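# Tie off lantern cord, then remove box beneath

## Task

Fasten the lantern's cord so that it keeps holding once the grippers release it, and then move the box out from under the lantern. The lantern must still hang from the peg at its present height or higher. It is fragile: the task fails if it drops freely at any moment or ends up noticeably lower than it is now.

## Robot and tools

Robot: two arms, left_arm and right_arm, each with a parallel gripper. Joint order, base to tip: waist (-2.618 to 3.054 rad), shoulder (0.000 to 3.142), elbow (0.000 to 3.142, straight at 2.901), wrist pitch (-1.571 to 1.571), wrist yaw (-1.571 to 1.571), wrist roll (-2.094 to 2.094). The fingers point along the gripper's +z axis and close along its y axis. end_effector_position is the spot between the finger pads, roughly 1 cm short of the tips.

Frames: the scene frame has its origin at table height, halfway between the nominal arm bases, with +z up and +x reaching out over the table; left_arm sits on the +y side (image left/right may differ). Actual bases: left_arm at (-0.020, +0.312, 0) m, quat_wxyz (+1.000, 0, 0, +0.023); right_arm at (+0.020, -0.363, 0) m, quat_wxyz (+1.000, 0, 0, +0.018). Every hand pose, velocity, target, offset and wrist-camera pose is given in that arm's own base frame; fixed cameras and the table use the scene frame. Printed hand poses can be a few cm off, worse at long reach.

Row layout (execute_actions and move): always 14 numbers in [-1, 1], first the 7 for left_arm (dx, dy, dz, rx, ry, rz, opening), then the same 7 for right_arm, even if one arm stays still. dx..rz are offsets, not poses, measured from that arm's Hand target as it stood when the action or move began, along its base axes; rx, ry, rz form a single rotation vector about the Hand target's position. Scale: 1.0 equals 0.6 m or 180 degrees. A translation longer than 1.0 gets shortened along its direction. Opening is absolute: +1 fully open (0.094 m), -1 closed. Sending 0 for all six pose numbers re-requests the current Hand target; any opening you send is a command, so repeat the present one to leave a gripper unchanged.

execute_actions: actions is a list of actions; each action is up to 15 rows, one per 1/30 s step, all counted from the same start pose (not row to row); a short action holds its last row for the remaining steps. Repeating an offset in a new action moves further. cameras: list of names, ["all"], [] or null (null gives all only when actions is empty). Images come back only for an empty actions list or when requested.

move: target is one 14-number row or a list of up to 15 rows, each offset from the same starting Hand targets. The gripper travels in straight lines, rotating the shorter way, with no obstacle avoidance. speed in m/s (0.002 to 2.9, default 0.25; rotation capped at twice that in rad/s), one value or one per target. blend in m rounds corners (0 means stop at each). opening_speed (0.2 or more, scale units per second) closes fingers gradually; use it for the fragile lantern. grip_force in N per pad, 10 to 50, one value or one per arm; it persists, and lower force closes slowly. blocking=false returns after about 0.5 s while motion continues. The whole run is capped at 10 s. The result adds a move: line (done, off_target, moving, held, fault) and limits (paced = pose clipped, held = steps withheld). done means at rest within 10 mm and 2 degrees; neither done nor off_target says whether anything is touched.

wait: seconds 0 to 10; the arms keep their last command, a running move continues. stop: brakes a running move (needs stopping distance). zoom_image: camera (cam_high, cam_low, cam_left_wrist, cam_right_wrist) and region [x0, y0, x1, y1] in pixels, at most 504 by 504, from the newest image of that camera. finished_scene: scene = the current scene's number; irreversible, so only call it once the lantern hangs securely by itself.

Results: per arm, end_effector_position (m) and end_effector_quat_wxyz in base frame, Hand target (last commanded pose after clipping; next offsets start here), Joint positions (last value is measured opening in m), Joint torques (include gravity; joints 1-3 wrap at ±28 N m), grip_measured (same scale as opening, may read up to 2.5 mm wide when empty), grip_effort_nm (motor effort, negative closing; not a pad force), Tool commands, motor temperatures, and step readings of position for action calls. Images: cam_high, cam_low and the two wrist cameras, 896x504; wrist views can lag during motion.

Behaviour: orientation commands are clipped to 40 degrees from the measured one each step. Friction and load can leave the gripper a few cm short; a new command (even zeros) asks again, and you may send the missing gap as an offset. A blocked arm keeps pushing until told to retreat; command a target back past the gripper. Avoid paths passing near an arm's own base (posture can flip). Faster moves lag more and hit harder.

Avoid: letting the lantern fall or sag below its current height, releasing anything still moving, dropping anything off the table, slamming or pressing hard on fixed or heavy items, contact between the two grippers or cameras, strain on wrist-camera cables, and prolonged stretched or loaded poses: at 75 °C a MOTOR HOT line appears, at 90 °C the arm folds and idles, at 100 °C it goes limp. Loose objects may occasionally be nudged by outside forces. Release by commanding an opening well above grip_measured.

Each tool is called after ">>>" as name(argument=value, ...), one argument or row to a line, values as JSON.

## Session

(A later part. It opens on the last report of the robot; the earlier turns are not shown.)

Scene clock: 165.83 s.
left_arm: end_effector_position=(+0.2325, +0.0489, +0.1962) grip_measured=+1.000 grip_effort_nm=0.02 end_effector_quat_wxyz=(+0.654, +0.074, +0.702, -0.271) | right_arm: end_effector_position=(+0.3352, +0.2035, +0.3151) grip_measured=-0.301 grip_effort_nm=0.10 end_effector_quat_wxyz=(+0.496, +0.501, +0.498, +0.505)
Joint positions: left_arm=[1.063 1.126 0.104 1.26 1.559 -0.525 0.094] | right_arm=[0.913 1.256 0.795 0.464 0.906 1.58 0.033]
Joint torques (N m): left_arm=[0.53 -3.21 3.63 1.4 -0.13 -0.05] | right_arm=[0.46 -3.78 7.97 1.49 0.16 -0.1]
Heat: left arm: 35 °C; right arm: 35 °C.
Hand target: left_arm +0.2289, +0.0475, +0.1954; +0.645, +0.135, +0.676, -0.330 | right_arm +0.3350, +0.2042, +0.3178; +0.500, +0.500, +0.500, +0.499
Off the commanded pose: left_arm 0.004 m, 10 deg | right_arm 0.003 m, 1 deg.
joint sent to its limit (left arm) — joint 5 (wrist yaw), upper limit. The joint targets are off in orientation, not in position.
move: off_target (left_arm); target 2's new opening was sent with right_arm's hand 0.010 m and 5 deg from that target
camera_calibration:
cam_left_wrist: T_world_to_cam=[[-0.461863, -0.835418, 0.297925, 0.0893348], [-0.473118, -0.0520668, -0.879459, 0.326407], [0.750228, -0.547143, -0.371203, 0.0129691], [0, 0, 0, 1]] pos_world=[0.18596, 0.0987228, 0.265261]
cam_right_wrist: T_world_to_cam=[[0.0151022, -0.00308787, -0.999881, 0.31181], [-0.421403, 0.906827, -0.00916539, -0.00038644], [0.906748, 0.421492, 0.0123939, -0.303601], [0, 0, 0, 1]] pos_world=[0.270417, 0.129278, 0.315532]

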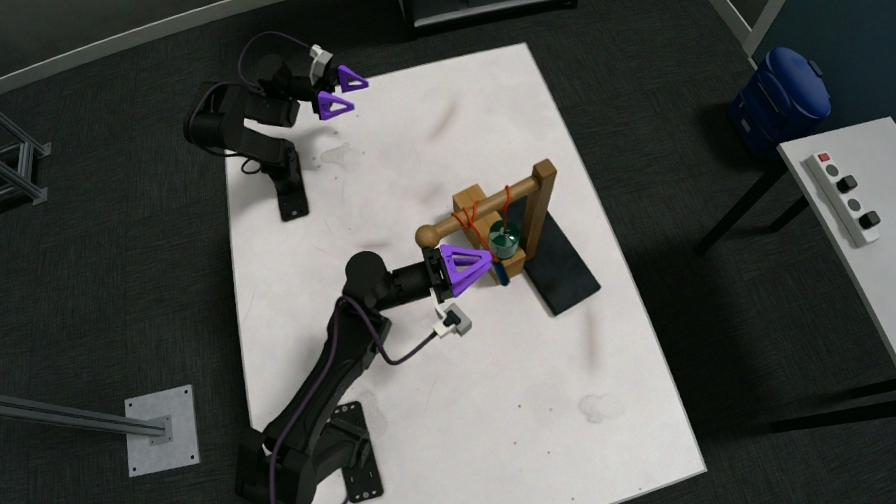

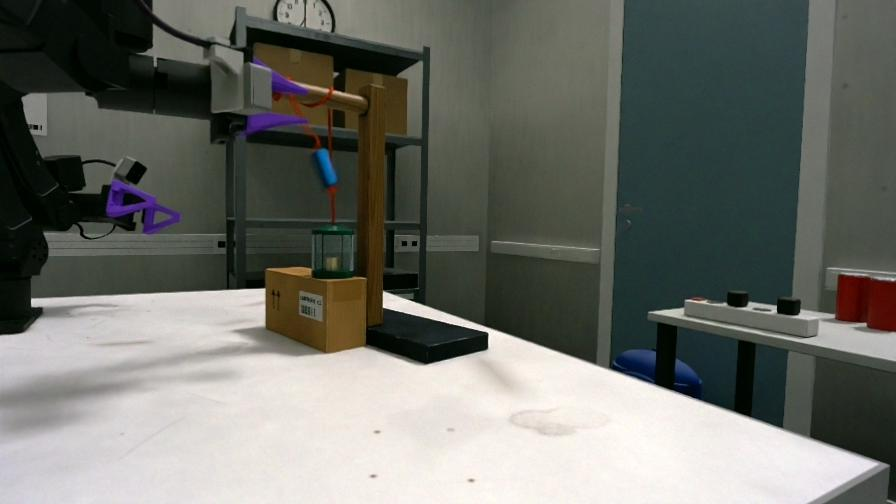

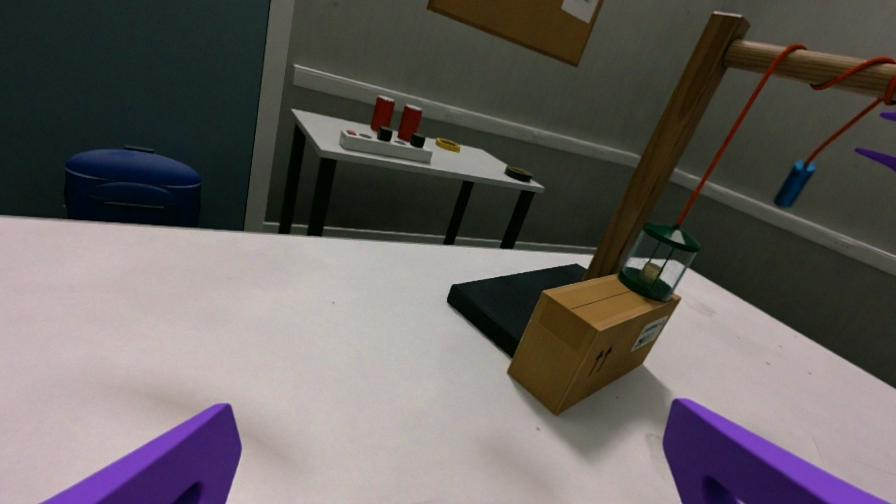

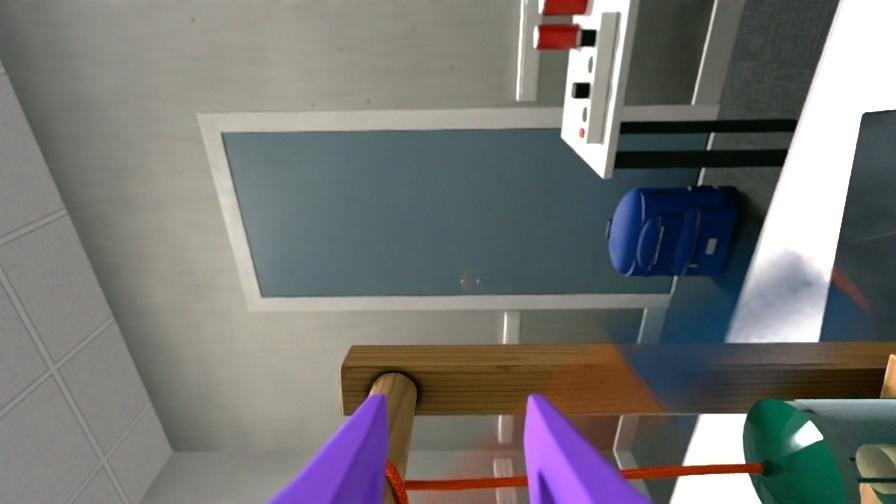

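>>> move(
  target=[
    [0,0,0,0,0,0,1,-0.1,-0.08,0,0,0,0,-0.3],
    [0,0,0,0,0,0,1,-0.18,-0.25,-0.1,0,0,0,-0.3],
  ],
  speed=0.15,
  blend=0.03,
  cameras=["all"],
)

>>> zoom_image(
  camera="cam_high",
  region=[400, 140, 600, 320],
)

>>> zoom_image(
  camera="cam_low",
  region=[180, 40, 430, 360],
)

>>> zoom_image(
  camera="cam_left_wrist",
  region=[560, 0, 896, 400],
)

Scene clock: 169.80 s.
left_arm: end_effector_position=(+0.2325, +0.0489, +0.1962) grip_measured=+1.000 grip_effort_nm=0.02 end_effector_quat_wxyz=(+0.654, +0.074, +0.702, -0.271) | right_arm: end_effector_position=(+0.2280, +0.0558, +0.2603) grip_measured=-0.301 grip_effort_nm=0.10 end_effector_quat_wxyz=(+0.499, +0.502, +0.496, +0.503)
Joint positions: left_arm=[1.063 1.126 0.104 1.26 1.559 -0.525 0.094] | right_arm=[0.854 0.239 0.315 -0.071 0.856 1.577 0.033]
Joint torques (N m): left_arm=[0.54 -3.19 3.64 1.39 -0.13 -0.05] | right_arm=[-0.4 1.13 6.15 1.49 -0.07 -0.06]
Heat: left arm: 35 °C; right arm: 34 °C.
Hand target: left_arm +0.2289, +0.0475, +0.1954; +0.645, +0.135, +0.676, -0.330 | right_arm +0.2270, +0.0541, +0.2578; +0.500, +0.501, +0.500, +0.499
Off the commanded pose: left_arm 0.004 m, 10 deg | right_arm 0.003 m, 1 deg.
joint sent to its limit (left arm) — joint 5 (wrist yaw), upper limit. The joint targets are off in orientation, not in position.
move: off_target (left_arm)
camera_calibration:
cam_left_wrist: T_world_to_cam=[[-0.461863, -0.835418, 0.297925, 0.0893348], [-0.473118, -0.0520668, -0.879459, 0.326407], [0.750228, -0.547143, -0.371203, 0.0129691], [0, 0, 0, 1]] pos_world=[0.18596, 0.0987228, 0.265261]
cam_right_wrist: T_world_to_cam=[[0.0156679, -0.00548334, -0.999862, 0.258151], [-0.413078, 0.910624, -0.0114669, 0.0864342], [0.910561, 0.413201, 0.0120025, -0.143708], [0, 0, 0, 1]] pos_world=[0.162515, -0.0179131, 0.260832]

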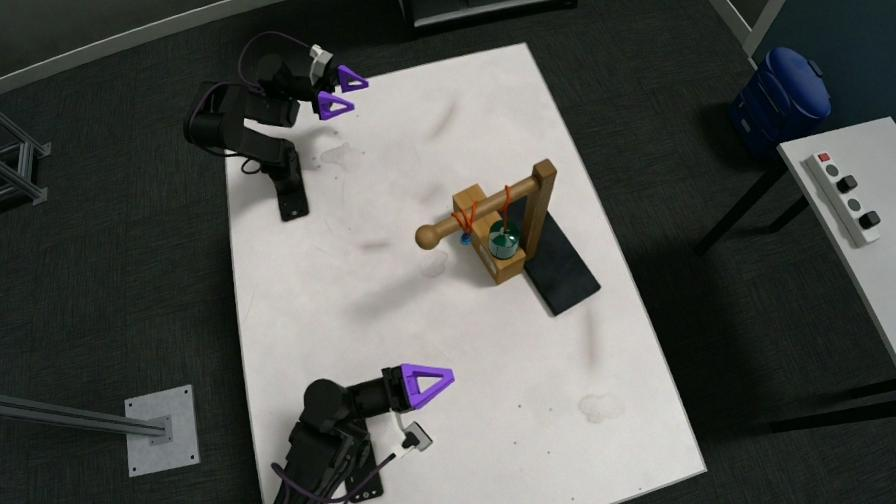

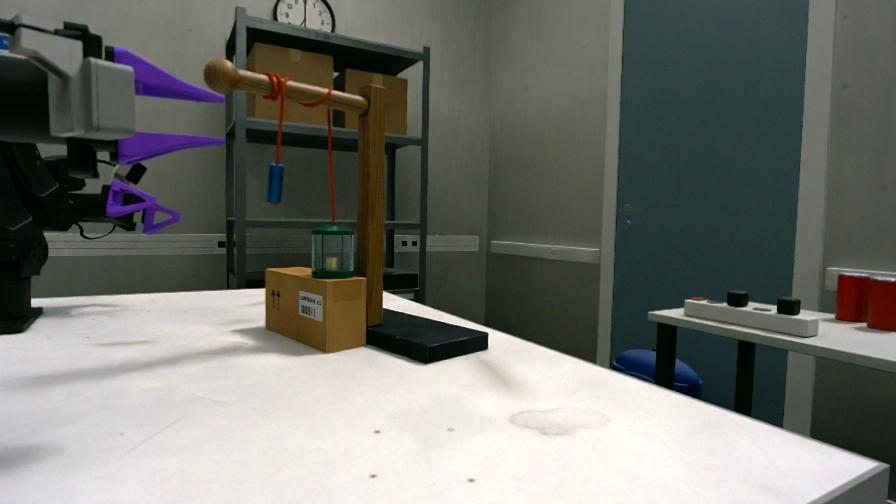

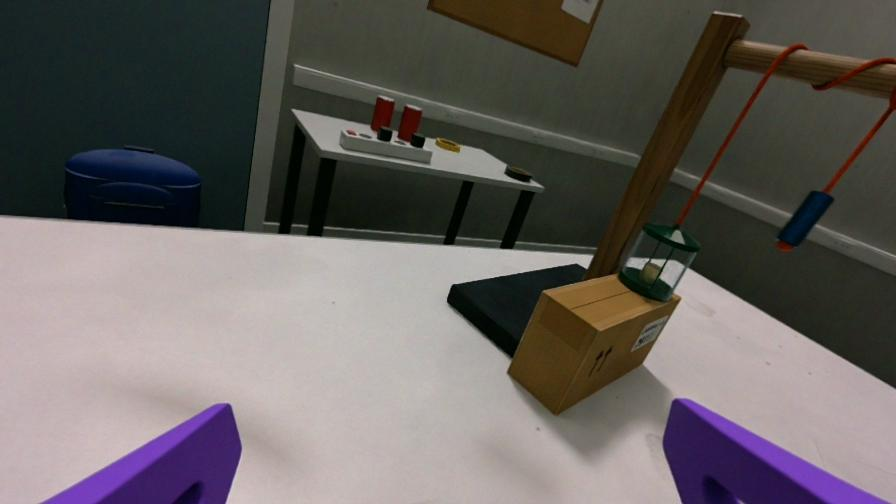

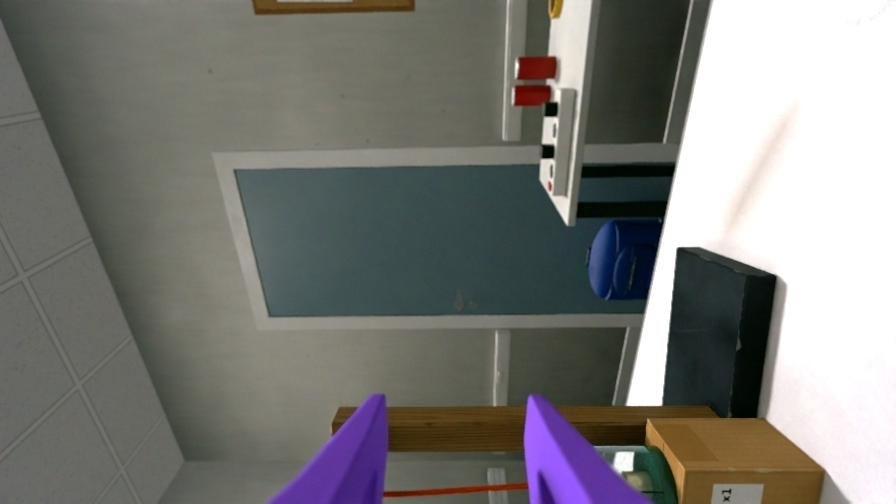

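Scaled by 2.520 from the camera's 896x504 image, which has a finer 1280x720 frame.

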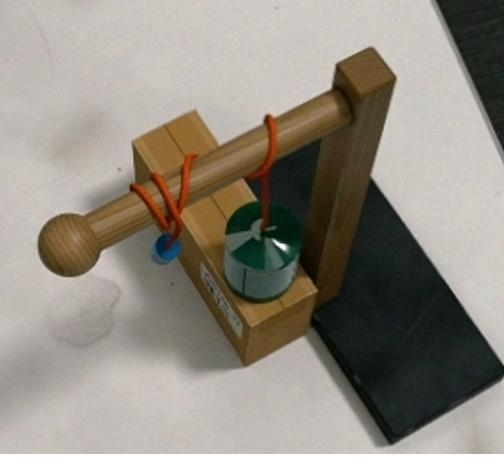

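Scaled by 1.575 from the camera's 896x504 image, which has a finer 1280x720 frame.

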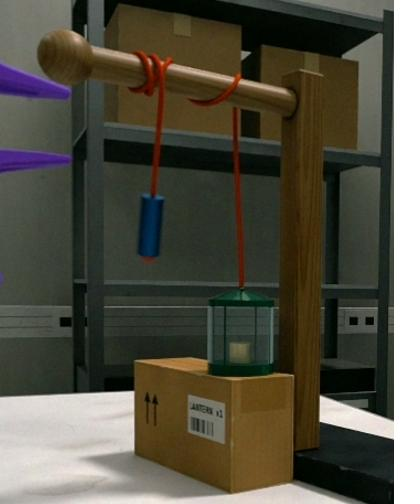

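Scaled by 1.260 from the camera's 896x504 image, which has a finer 1280x720 frame.

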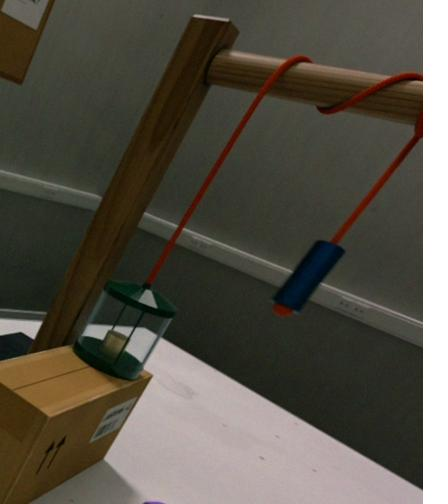

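>>> move(
  target=[
    [0,0,0,0,0,0,1,0.12,0.02,0.003,-0.21,-0.161,0.161,-0.1],
    [0,0,0,0,0,0,1,0.222,0.125,0.003,-0.4206,-0.3227,0.3228,-0.1],
  ],
  speed=0.2,
  blend=0.03,
  cameras=["all"],
)

Scene clock: 182.33 s.
left_arm: end_effector_position=(+0.2325, +0.0489, +0.1962) grip_measured=+1.000 grip_effort_nm=0.02 end_effector_quat_wxyz=(+0.654, +0.074, +0.702, -0.271) | right_arm: end_effector_position=(+0.3621, +0.1267, +0.2442) grip_measured=-0.101 grip_effort_nm=0.10 end_effector_quat_wxyz=(+0.554, -0.411, +0.572, +0.444)
Joint positions: left_arm=[1.063 1.126 0.104 1.26 1.559 -0.525 0.094] | right_arm=[-0.152 1.642 0.8 0.897 -1.45 0.107 0.042]
Joint torques (N m): left_arm=[0.55 -3.21 3.63 1.4 -0.13 -0.05] | right_arm=[0.51 -8.64 7.68 1.18 -0.02 -0.14]
Heat: left arm: 35 °C; right arm: 36 °C.
Hand target: left_arm +0.2289, +0.0475, +0.1954; +0.645, +0.135, +0.676, -0.330 | right_arm +0.3602, +0.1293, +0.2596; +0.562, -0.430, +0.561, +0.431
Off the commanded pose: left_arm 0.004 m, 10 deg | right_arm 0.016 m, 3 deg.
joint sent to its limit (left arm) — joint 5 (wrist yaw), upper limit. The joint targets are off in orientation, not in position.
move: off_target (left_arm, right_arm)
camera_calibration:
cam_left_wrist: T_world_to_cam=[[-0.461863, -0.835418, 0.297925, 0.0893348], [-0.473118, -0.0520668, -0.879459, 0.326407], [0.750228, -0.547143, -0.371203, 0.0129691], [0, 0, 0, 1]] pos_world=[0.18596, 0.0987228, 0.265261]
cam_right_wrist: T_world_to_cam=[[0.965925, -0.256113, -0.0373419, -0.306978], [-0.137697, -0.386348, -0.912017, 0.361608], [0.219153, 0.886082, -0.40845, -0.00179256], [0, 0, 0, 1]] pos_world=[0.346703, 0.062674, 0.317597]

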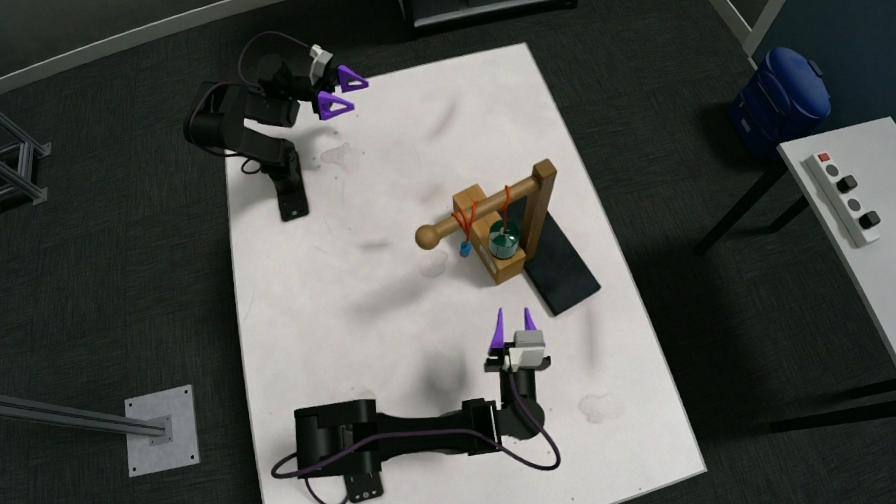

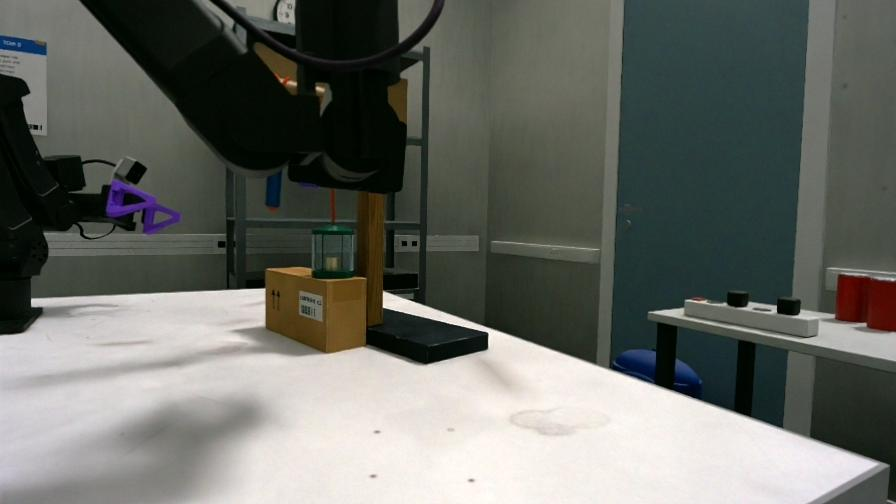

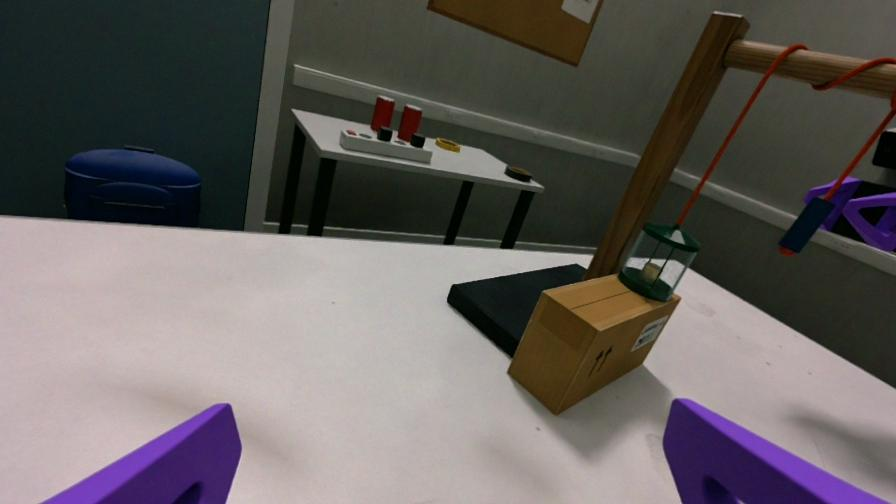

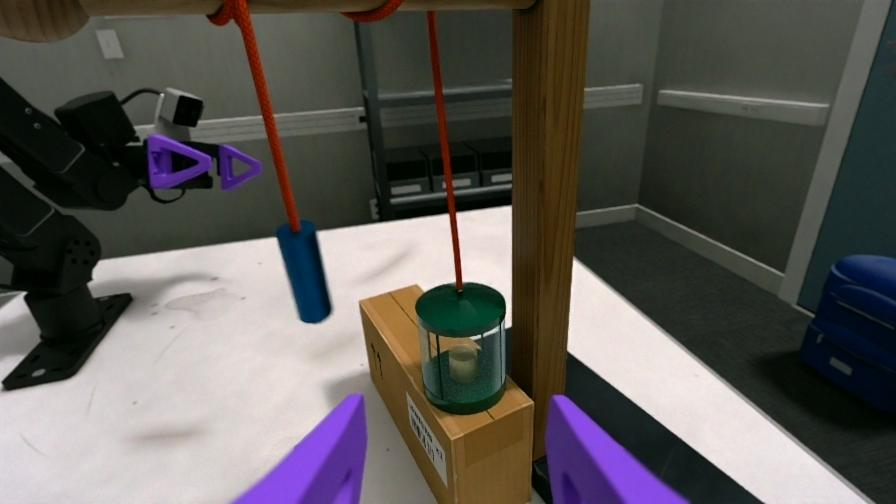

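>>> move(
  target=[0,0,0,0,0,0,1,0.07,0.16,0.0,0,0,0,-0.1],
  speed=0.12,
  cameras=["all"],
)

Scene clock: 186.30 s.
left_arm: end_effector_position=(+0.2325, +0.0489, +0.1962) grip_measured=+1.000 grip_effort_nm=0.02 end_effector_quat_wxyz=(+0.654, +0.074, +0.702, -0.271) | right_arm: end_effector_position=(+0.3949, +0.2245, +0.2582) grip_measured=-0.101 grip_effort_nm=0.10 end_effector_quat_wxyz=(+0.557, -0.430, +0.560, +0.437)
Joint positions: left_arm=[1.063 1.126 0.104 1.26 1.559 -0.525 0.094] | right_arm=[0.139 1.732 0.986 0.754 -1.18 0.018 0.042]
Joint torques (N m): left_arm=[0.53 -3.18 3.62 1.39 -0.13 -0.06] | right_arm=[0.12 -6.57 8.25 1.37 0.14 -0.14]
Heat: left arm: 35 °C; right arm: 35 °C.
Hand target: left_arm +0.2289, +0.0475, +0.1954; +0.645, +0.135, +0.676, -0.330 | right_arm +0.4022, +0.2253, +0.2597; +0.562, -0.430, +0.560, +0.431
Off the commanded pose: left_arm 0.004 m, 10 deg | right_arm 0.007 m, 1 deg.
joint sent to its limit (left arm) — joint 5 (wrist yaw), upper limit. The joint targets are off in orientation, not in position.
move: off_target (left_arm)
camera_calibration:
cam_left_wrist: T_world_to_cam=[[-0.461863, -0.835418, 0.297925, 0.0893348], [-0.473118, -0.0520668, -0.879459, 0.326407], [0.750228, -0.547143, -0.371203, 0.0129691], [0, 0, 0, 1]] pos_world=[0.18596, 0.0987228, 0.265261]
cam_right_wrist: T_world_to_cam=[[0.971557, -0.236757, 0.00475974, -0.330582], [-0.0934274, -0.401704, -0.910992, 0.402331], [0.217596, 0.884636, -0.412398, -0.0879776], [0, 0, 0, 1]] pos_world=[0.377911, 0.161178, 0.331812]

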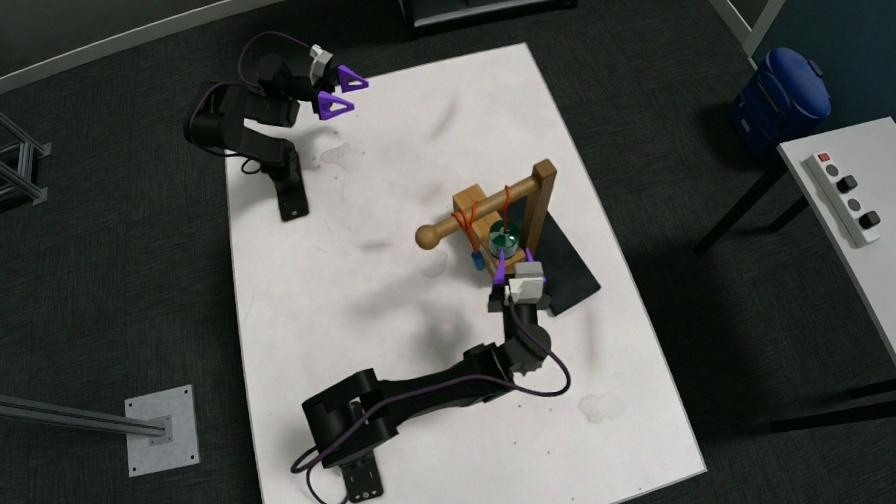

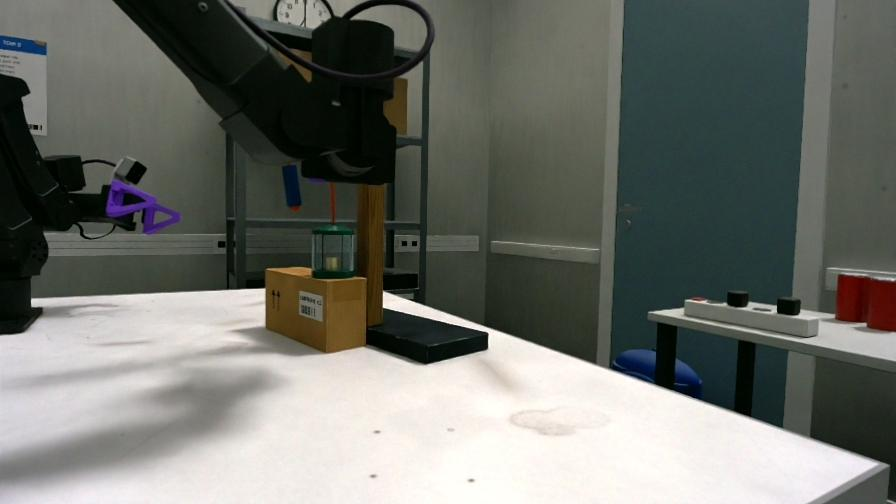

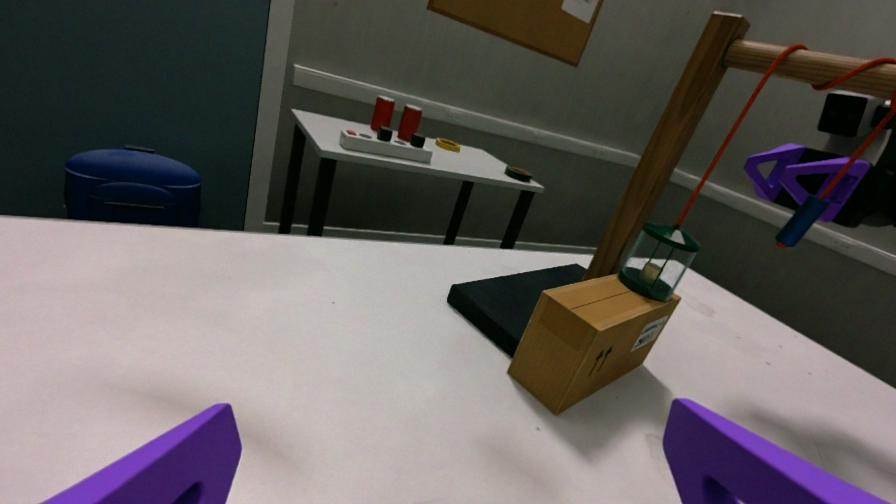

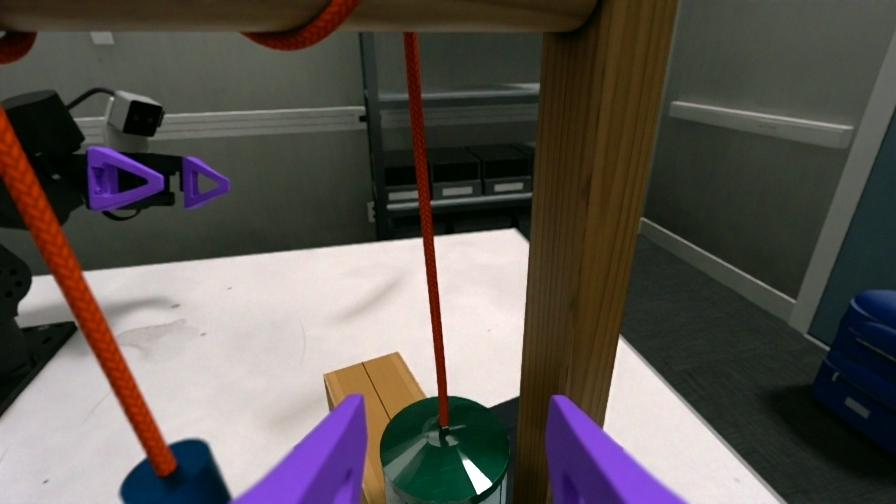

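>>> move(
  target=[
    [0,0,0,0,0,0,1,0,0.02,0,0,0,0,-0.45],
    [0,0,0,0,0,0,1,0.012,0.08,-0.008,0,0,0,-0.45],
  ],
  speed=0.06,
  cameras=["cam_right_wrist","cam_high","cam_left_wrist"],
)

Scene clock: 190.97 s.
left_arm: end_effector_position=(+0.2325, +0.0489, +0.1962) grip_measured=+1.000 grip_effort_nm=0.02 end_effector_quat_wxyz=(+0.654, +0.074, +0.702, -0.271) | right_arm: end_effector_position=(+0.4030, +0.2707, +0.2531) grip_measured=-0.449 grip_effort_nm=-0.04 end_effector_quat_wxyz=(+0.557, -0.428, +0.562, +0.436)
Joint positions: left_arm=[1.063 1.126 0.104 1.26 1.559 -0.525 0.094] | right_arm=[0.26 1.798 1.049 0.751 -1.056 0.015 0.026]
Joint torques (N m): left_arm=[0.55 -3.18 3.67 1.4 -0.12 -0.05] | right_arm=[0.31 -7.21 8.34 1.49 0.11 -0.13]
Heat: left arm: 35 °C; right arm: 35 °C.
Hand target: left_arm +0.2289, +0.0475, +0.1954; +0.645, +0.135, +0.676, -0.330 | right_arm +0.4095, +0.2731, +0.2547; +0.562, -0.430, +0.561, +0.431
Off the commanded pose: left_arm 0.004 m, 10 deg | right_arm 0.007 m, 1 deg.
joint sent to its limit (left arm) — joint 5 (wrist yaw), upper limit. The joint targets are off in orientation, not in position.
move: off_target (left_arm)
camera_calibration:
cam_left_wrist: T_world_to_cam=[[-0.461863, -0.835418, 0.297925, 0.0893348], [-0.473118, -0.0520668, -0.879459, 0.326407], [0.750228, -0.547143, -0.371203, 0.0129691], [0, 0, 0, 1]] pos_world=[0.18596, 0.0987228, 0.265261]
cam_right_wrist: T_world_to_cam=[[0.970845, -0.239705, 0.000912809, -0.325417], [-0.0985495, -0.402607, -0.910052, 0.419092], [0.218512, 0.88343, -0.414492, -0.132159], [0, 0, 0, 1]] pos_world=[0.38611, 0.207479, 0.326913]
Images, in order (width x height): cam_high 896x504, cam_left_wrist 896x504, cam_right_wrist 896x504.

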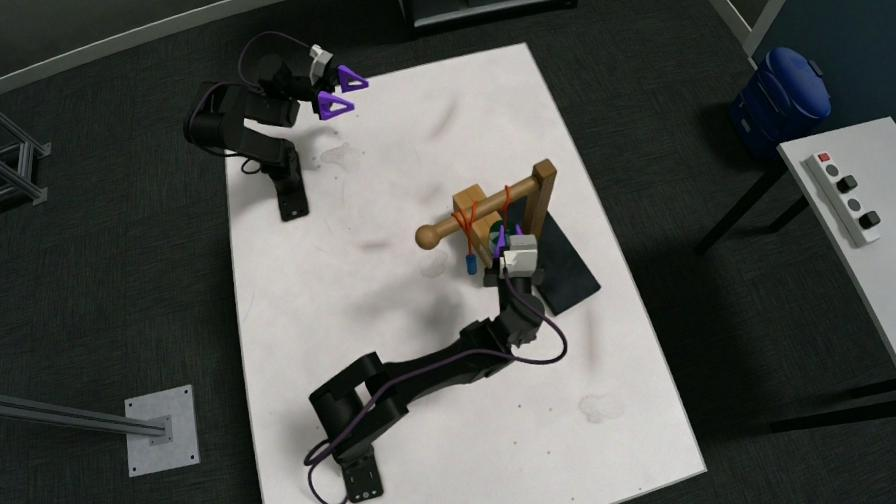

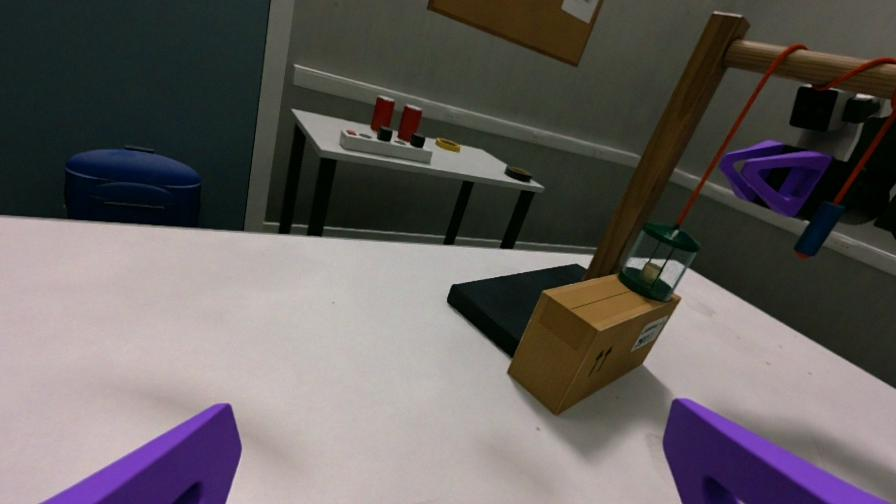

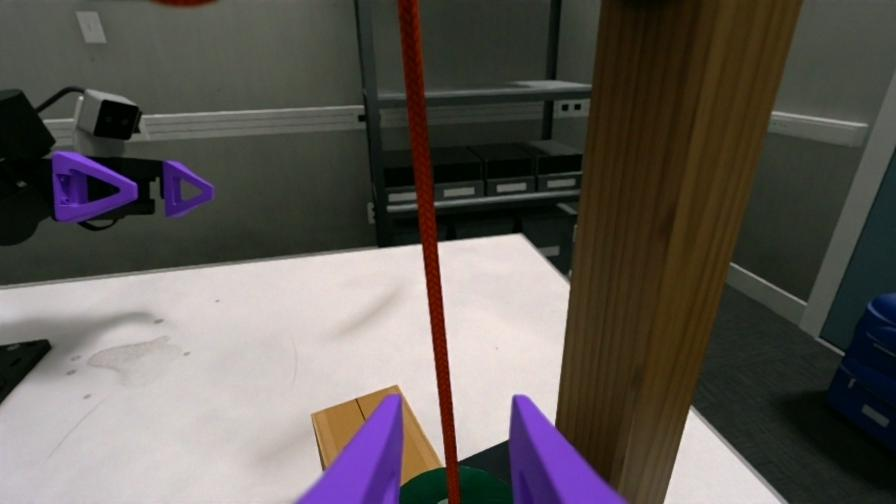

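>>> move(
  target=[
    [0,0,0,0,0,0,1,0.006,0.037,-0.003,0,0,0,-0.45],
    [0,0,0,0,0,0,1,0.006,0.037,-0.003,0,0,0,-1],
  ],
  speed=0.05,
  opening_speed=0.4,
  cameras=["cam_right_wrist","cam_high","cam_left_wrist","cam_low"],
)

Scene clock: 194.33 s.
left_arm: end_effector_position=(+0.2325, +0.0489, +0.1962) grip_measured=+1.000 grip_effort_nm=0.02 end_effector_quat_wxyz=(+0.654, +0.074, +0.702, -0.271) | right_arm: end_effector_position=(+0.4066, +0.2928, +0.2524) grip_measured=-0.980 grip_effort_nm=-0.94 end_effector_quat_wxyz=(+0.558, -0.429, +0.561, +0.436)
Joint positions: left_arm=[1.063 1.126 0.104 1.26 1.559 -0.525 0.094] | right_arm=[0.314 1.835 1.089 0.751 -1.002 0.014 0.001]
Joint torques (N m): left_arm=[0.54 -3.19 3.7 1.4 -0.12 -0.06] | right_arm=[0.28 -7.46 8.36 1.48 0.12 -0.12]
Heat: left arm: 35 °C; right arm: 35 °C.
Hand target: left_arm +0.2289, +0.0475, +0.1954; +0.645, +0.135, +0.676, -0.330 | right_arm +0.4131, +0.2954, +0.2530; +0.562, -0.430, +0.561, +0.431
Off the commanded pose: left_arm 0.004 m, 10 deg | right_arm 0.007 m, 1 deg.
joint sent to its limit (left arm) — joint 5 (wrist yaw), upper limit. The joint targets are off in orientation, not in position.
move: off_target (left_arm)
camera_calibration:
cam_left_wrist: T_world_to_cam=[[-0.461863, -0.835418, 0.297925, 0.0893348], [-0.473118, -0.0520668, -0.879459, 0.326407], [0.750228, -0.547143, -0.371203, 0.0129691], [0, 0, 0, 1]] pos_world=[0.18596, 0.0987228, 0.265261]
cam_right_wrist: T_world_to_cam=[[0.970833, -0.239692, 0.00555458, -0.32476], [-0.093935, -0.401579, -0.910994, 0.425719], [0.220589, 0.883902, -0.412381, -0.154272], [0, 0, 0, 1]] pos_world=[0.389308, 0.229478, 0.326012]

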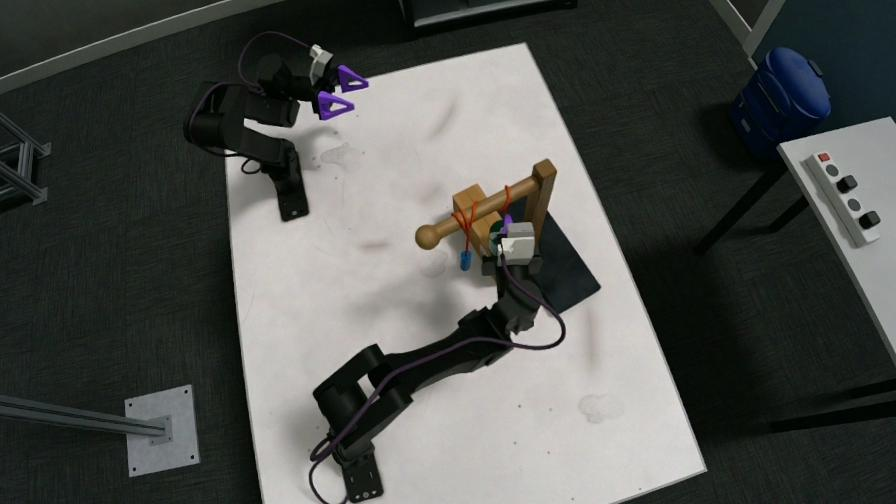

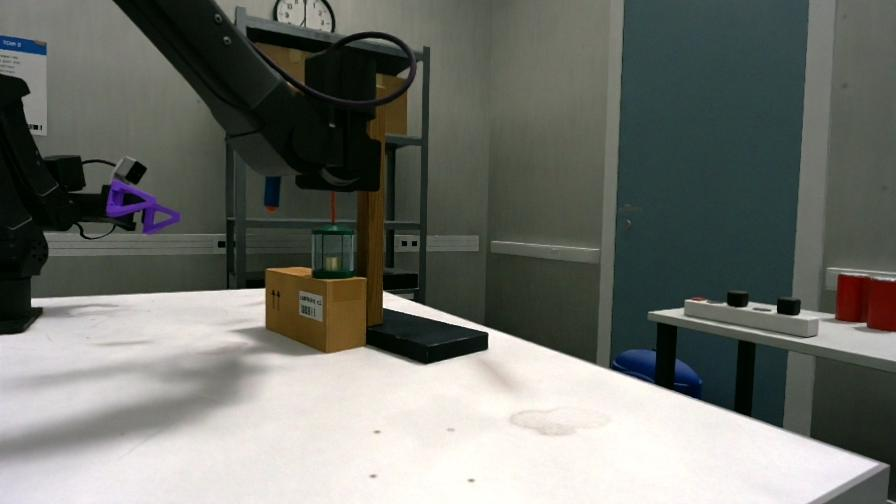

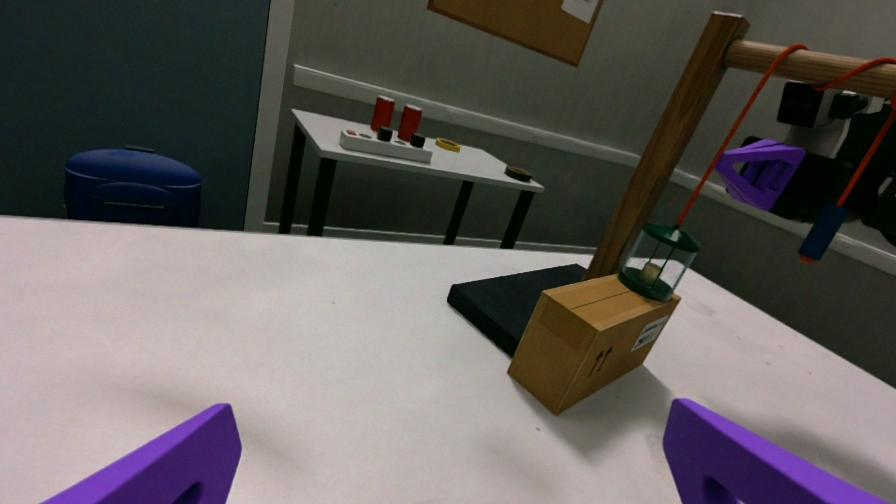

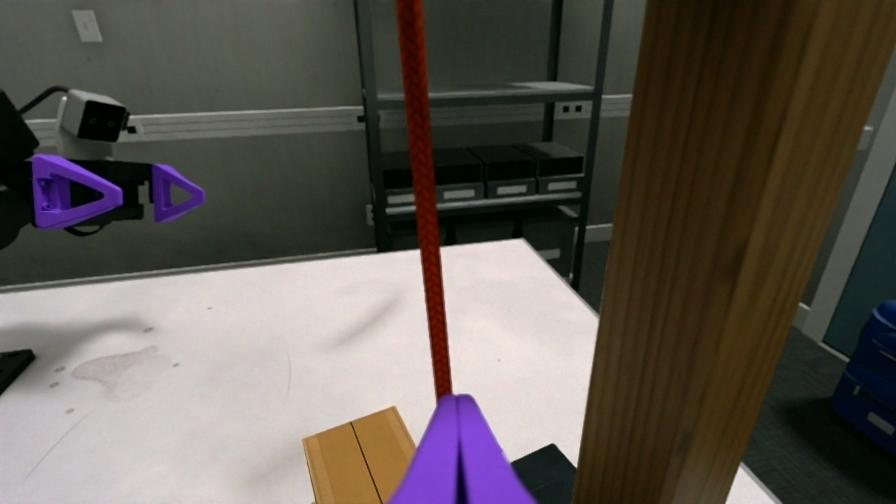

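>>> move(
  target=[0,0,0,0,0,0,1,0,0,0.025,0,0,0,-1],
  speed=0.03,
  cameras=["cam_right_wrist","cam_left_wrist","cam_low"],
)

>>> zoom_image(
  camera="cam_left_wrist",
  region=[560, 0, 896, 400],
)

Scene clock: 196.63 s.
left_arm: end_effector_position=(+0.2325, +0.0489, +0.1962) grip_measured=+1.000 grip_effort_nm=0.02 end_effector_quat_wxyz=(+0.654, +0.074, +0.702, -0.271) | right_arm: end_effector_position=(+0.4102, +0.2939, +0.2554) grip_measured=-0.981 grip_effort_nm=-0.99 end_effector_quat_wxyz=(+0.550, -0.426, +0.569, +0.439)
Joint positions: left_arm=[1.063 1.126 0.104 1.26 1.559 -0.525 0.094] | right_arm=[0.314 1.835 1.122 0.694 -1.002 0.014 0.001]
Joint torques (N m): left_arm=[0.53 -3.23 3.62 1.4 -0.14 -0.04] | right_arm=[0.28 -9.4 8.42 1.48 0.11 -0.12]
Heat: left arm: 35 °C; right arm: 35 °C.
Hand target: left_arm +0.2289, +0.0475, +0.1954; +0.645, +0.135, +0.676, -0.330 | right_arm +0.4131, +0.2954, +0.2679; +0.562, -0.430, +0.561, +0.431
Off the commanded pose: left_arm 0.004 m, 10 deg | right_arm 0.013 m, 2 deg.
joint sent to its limit (left arm) — joint 5 (wrist yaw), upper limit. The joint targets are off in orientation, not in position.
move: off_target (left_arm, right_arm)
camera_calibration:
cam_left_wrist: T_world_to_cam=[[-0.461863, -0.835418, 0.297925, 0.0893348], [-0.473118, -0.0520668, -0.879459, 0.326407], [0.750228, -0.547143, -0.371203, 0.0129691], [0, 0, 0, 1]] pos_world=[0.18596, 0.0987228, 0.265261]
cam_right_wrist: T_world_to_cam=[[0.970703, -0.239783, -0.015483, -0.322586], [-0.115374, -0.408601, -0.905392, 0.438748], [0.210771, 0.880653, -0.424295, -0.146889], [0, 0, 0, 1]] pos_world=[0.394715, 0.231281, 0.32992]
Images, in order (width x height): cam_low 896x504, cam_left_wrist 896x504, cam_right_wrist 896x504.

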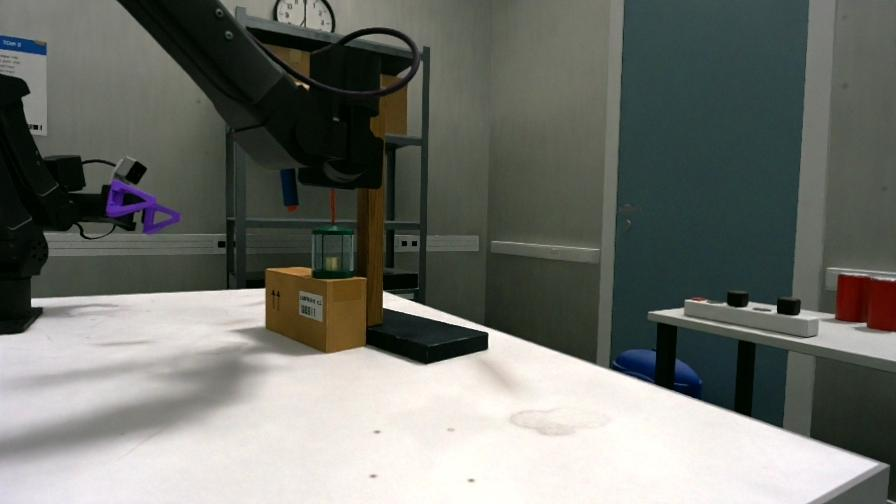

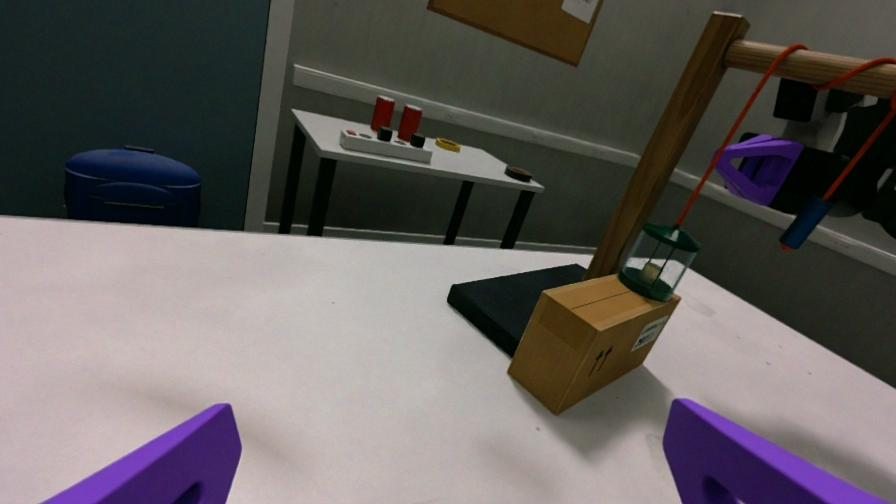

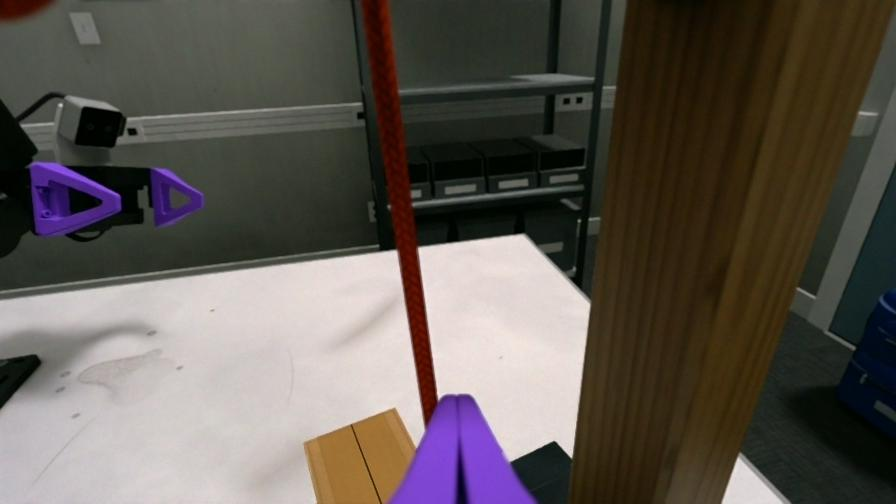

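Scaled by 1.260 from the camera's 896x504 image, which has a finer 1280x720 frame.

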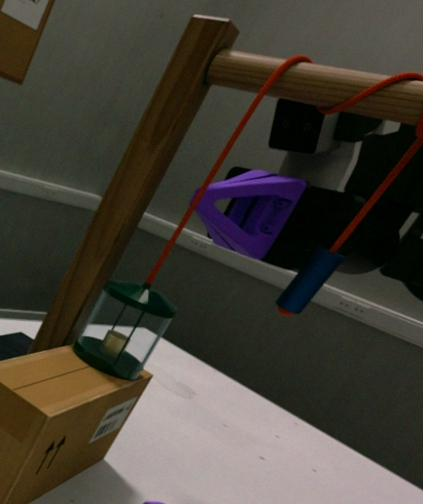

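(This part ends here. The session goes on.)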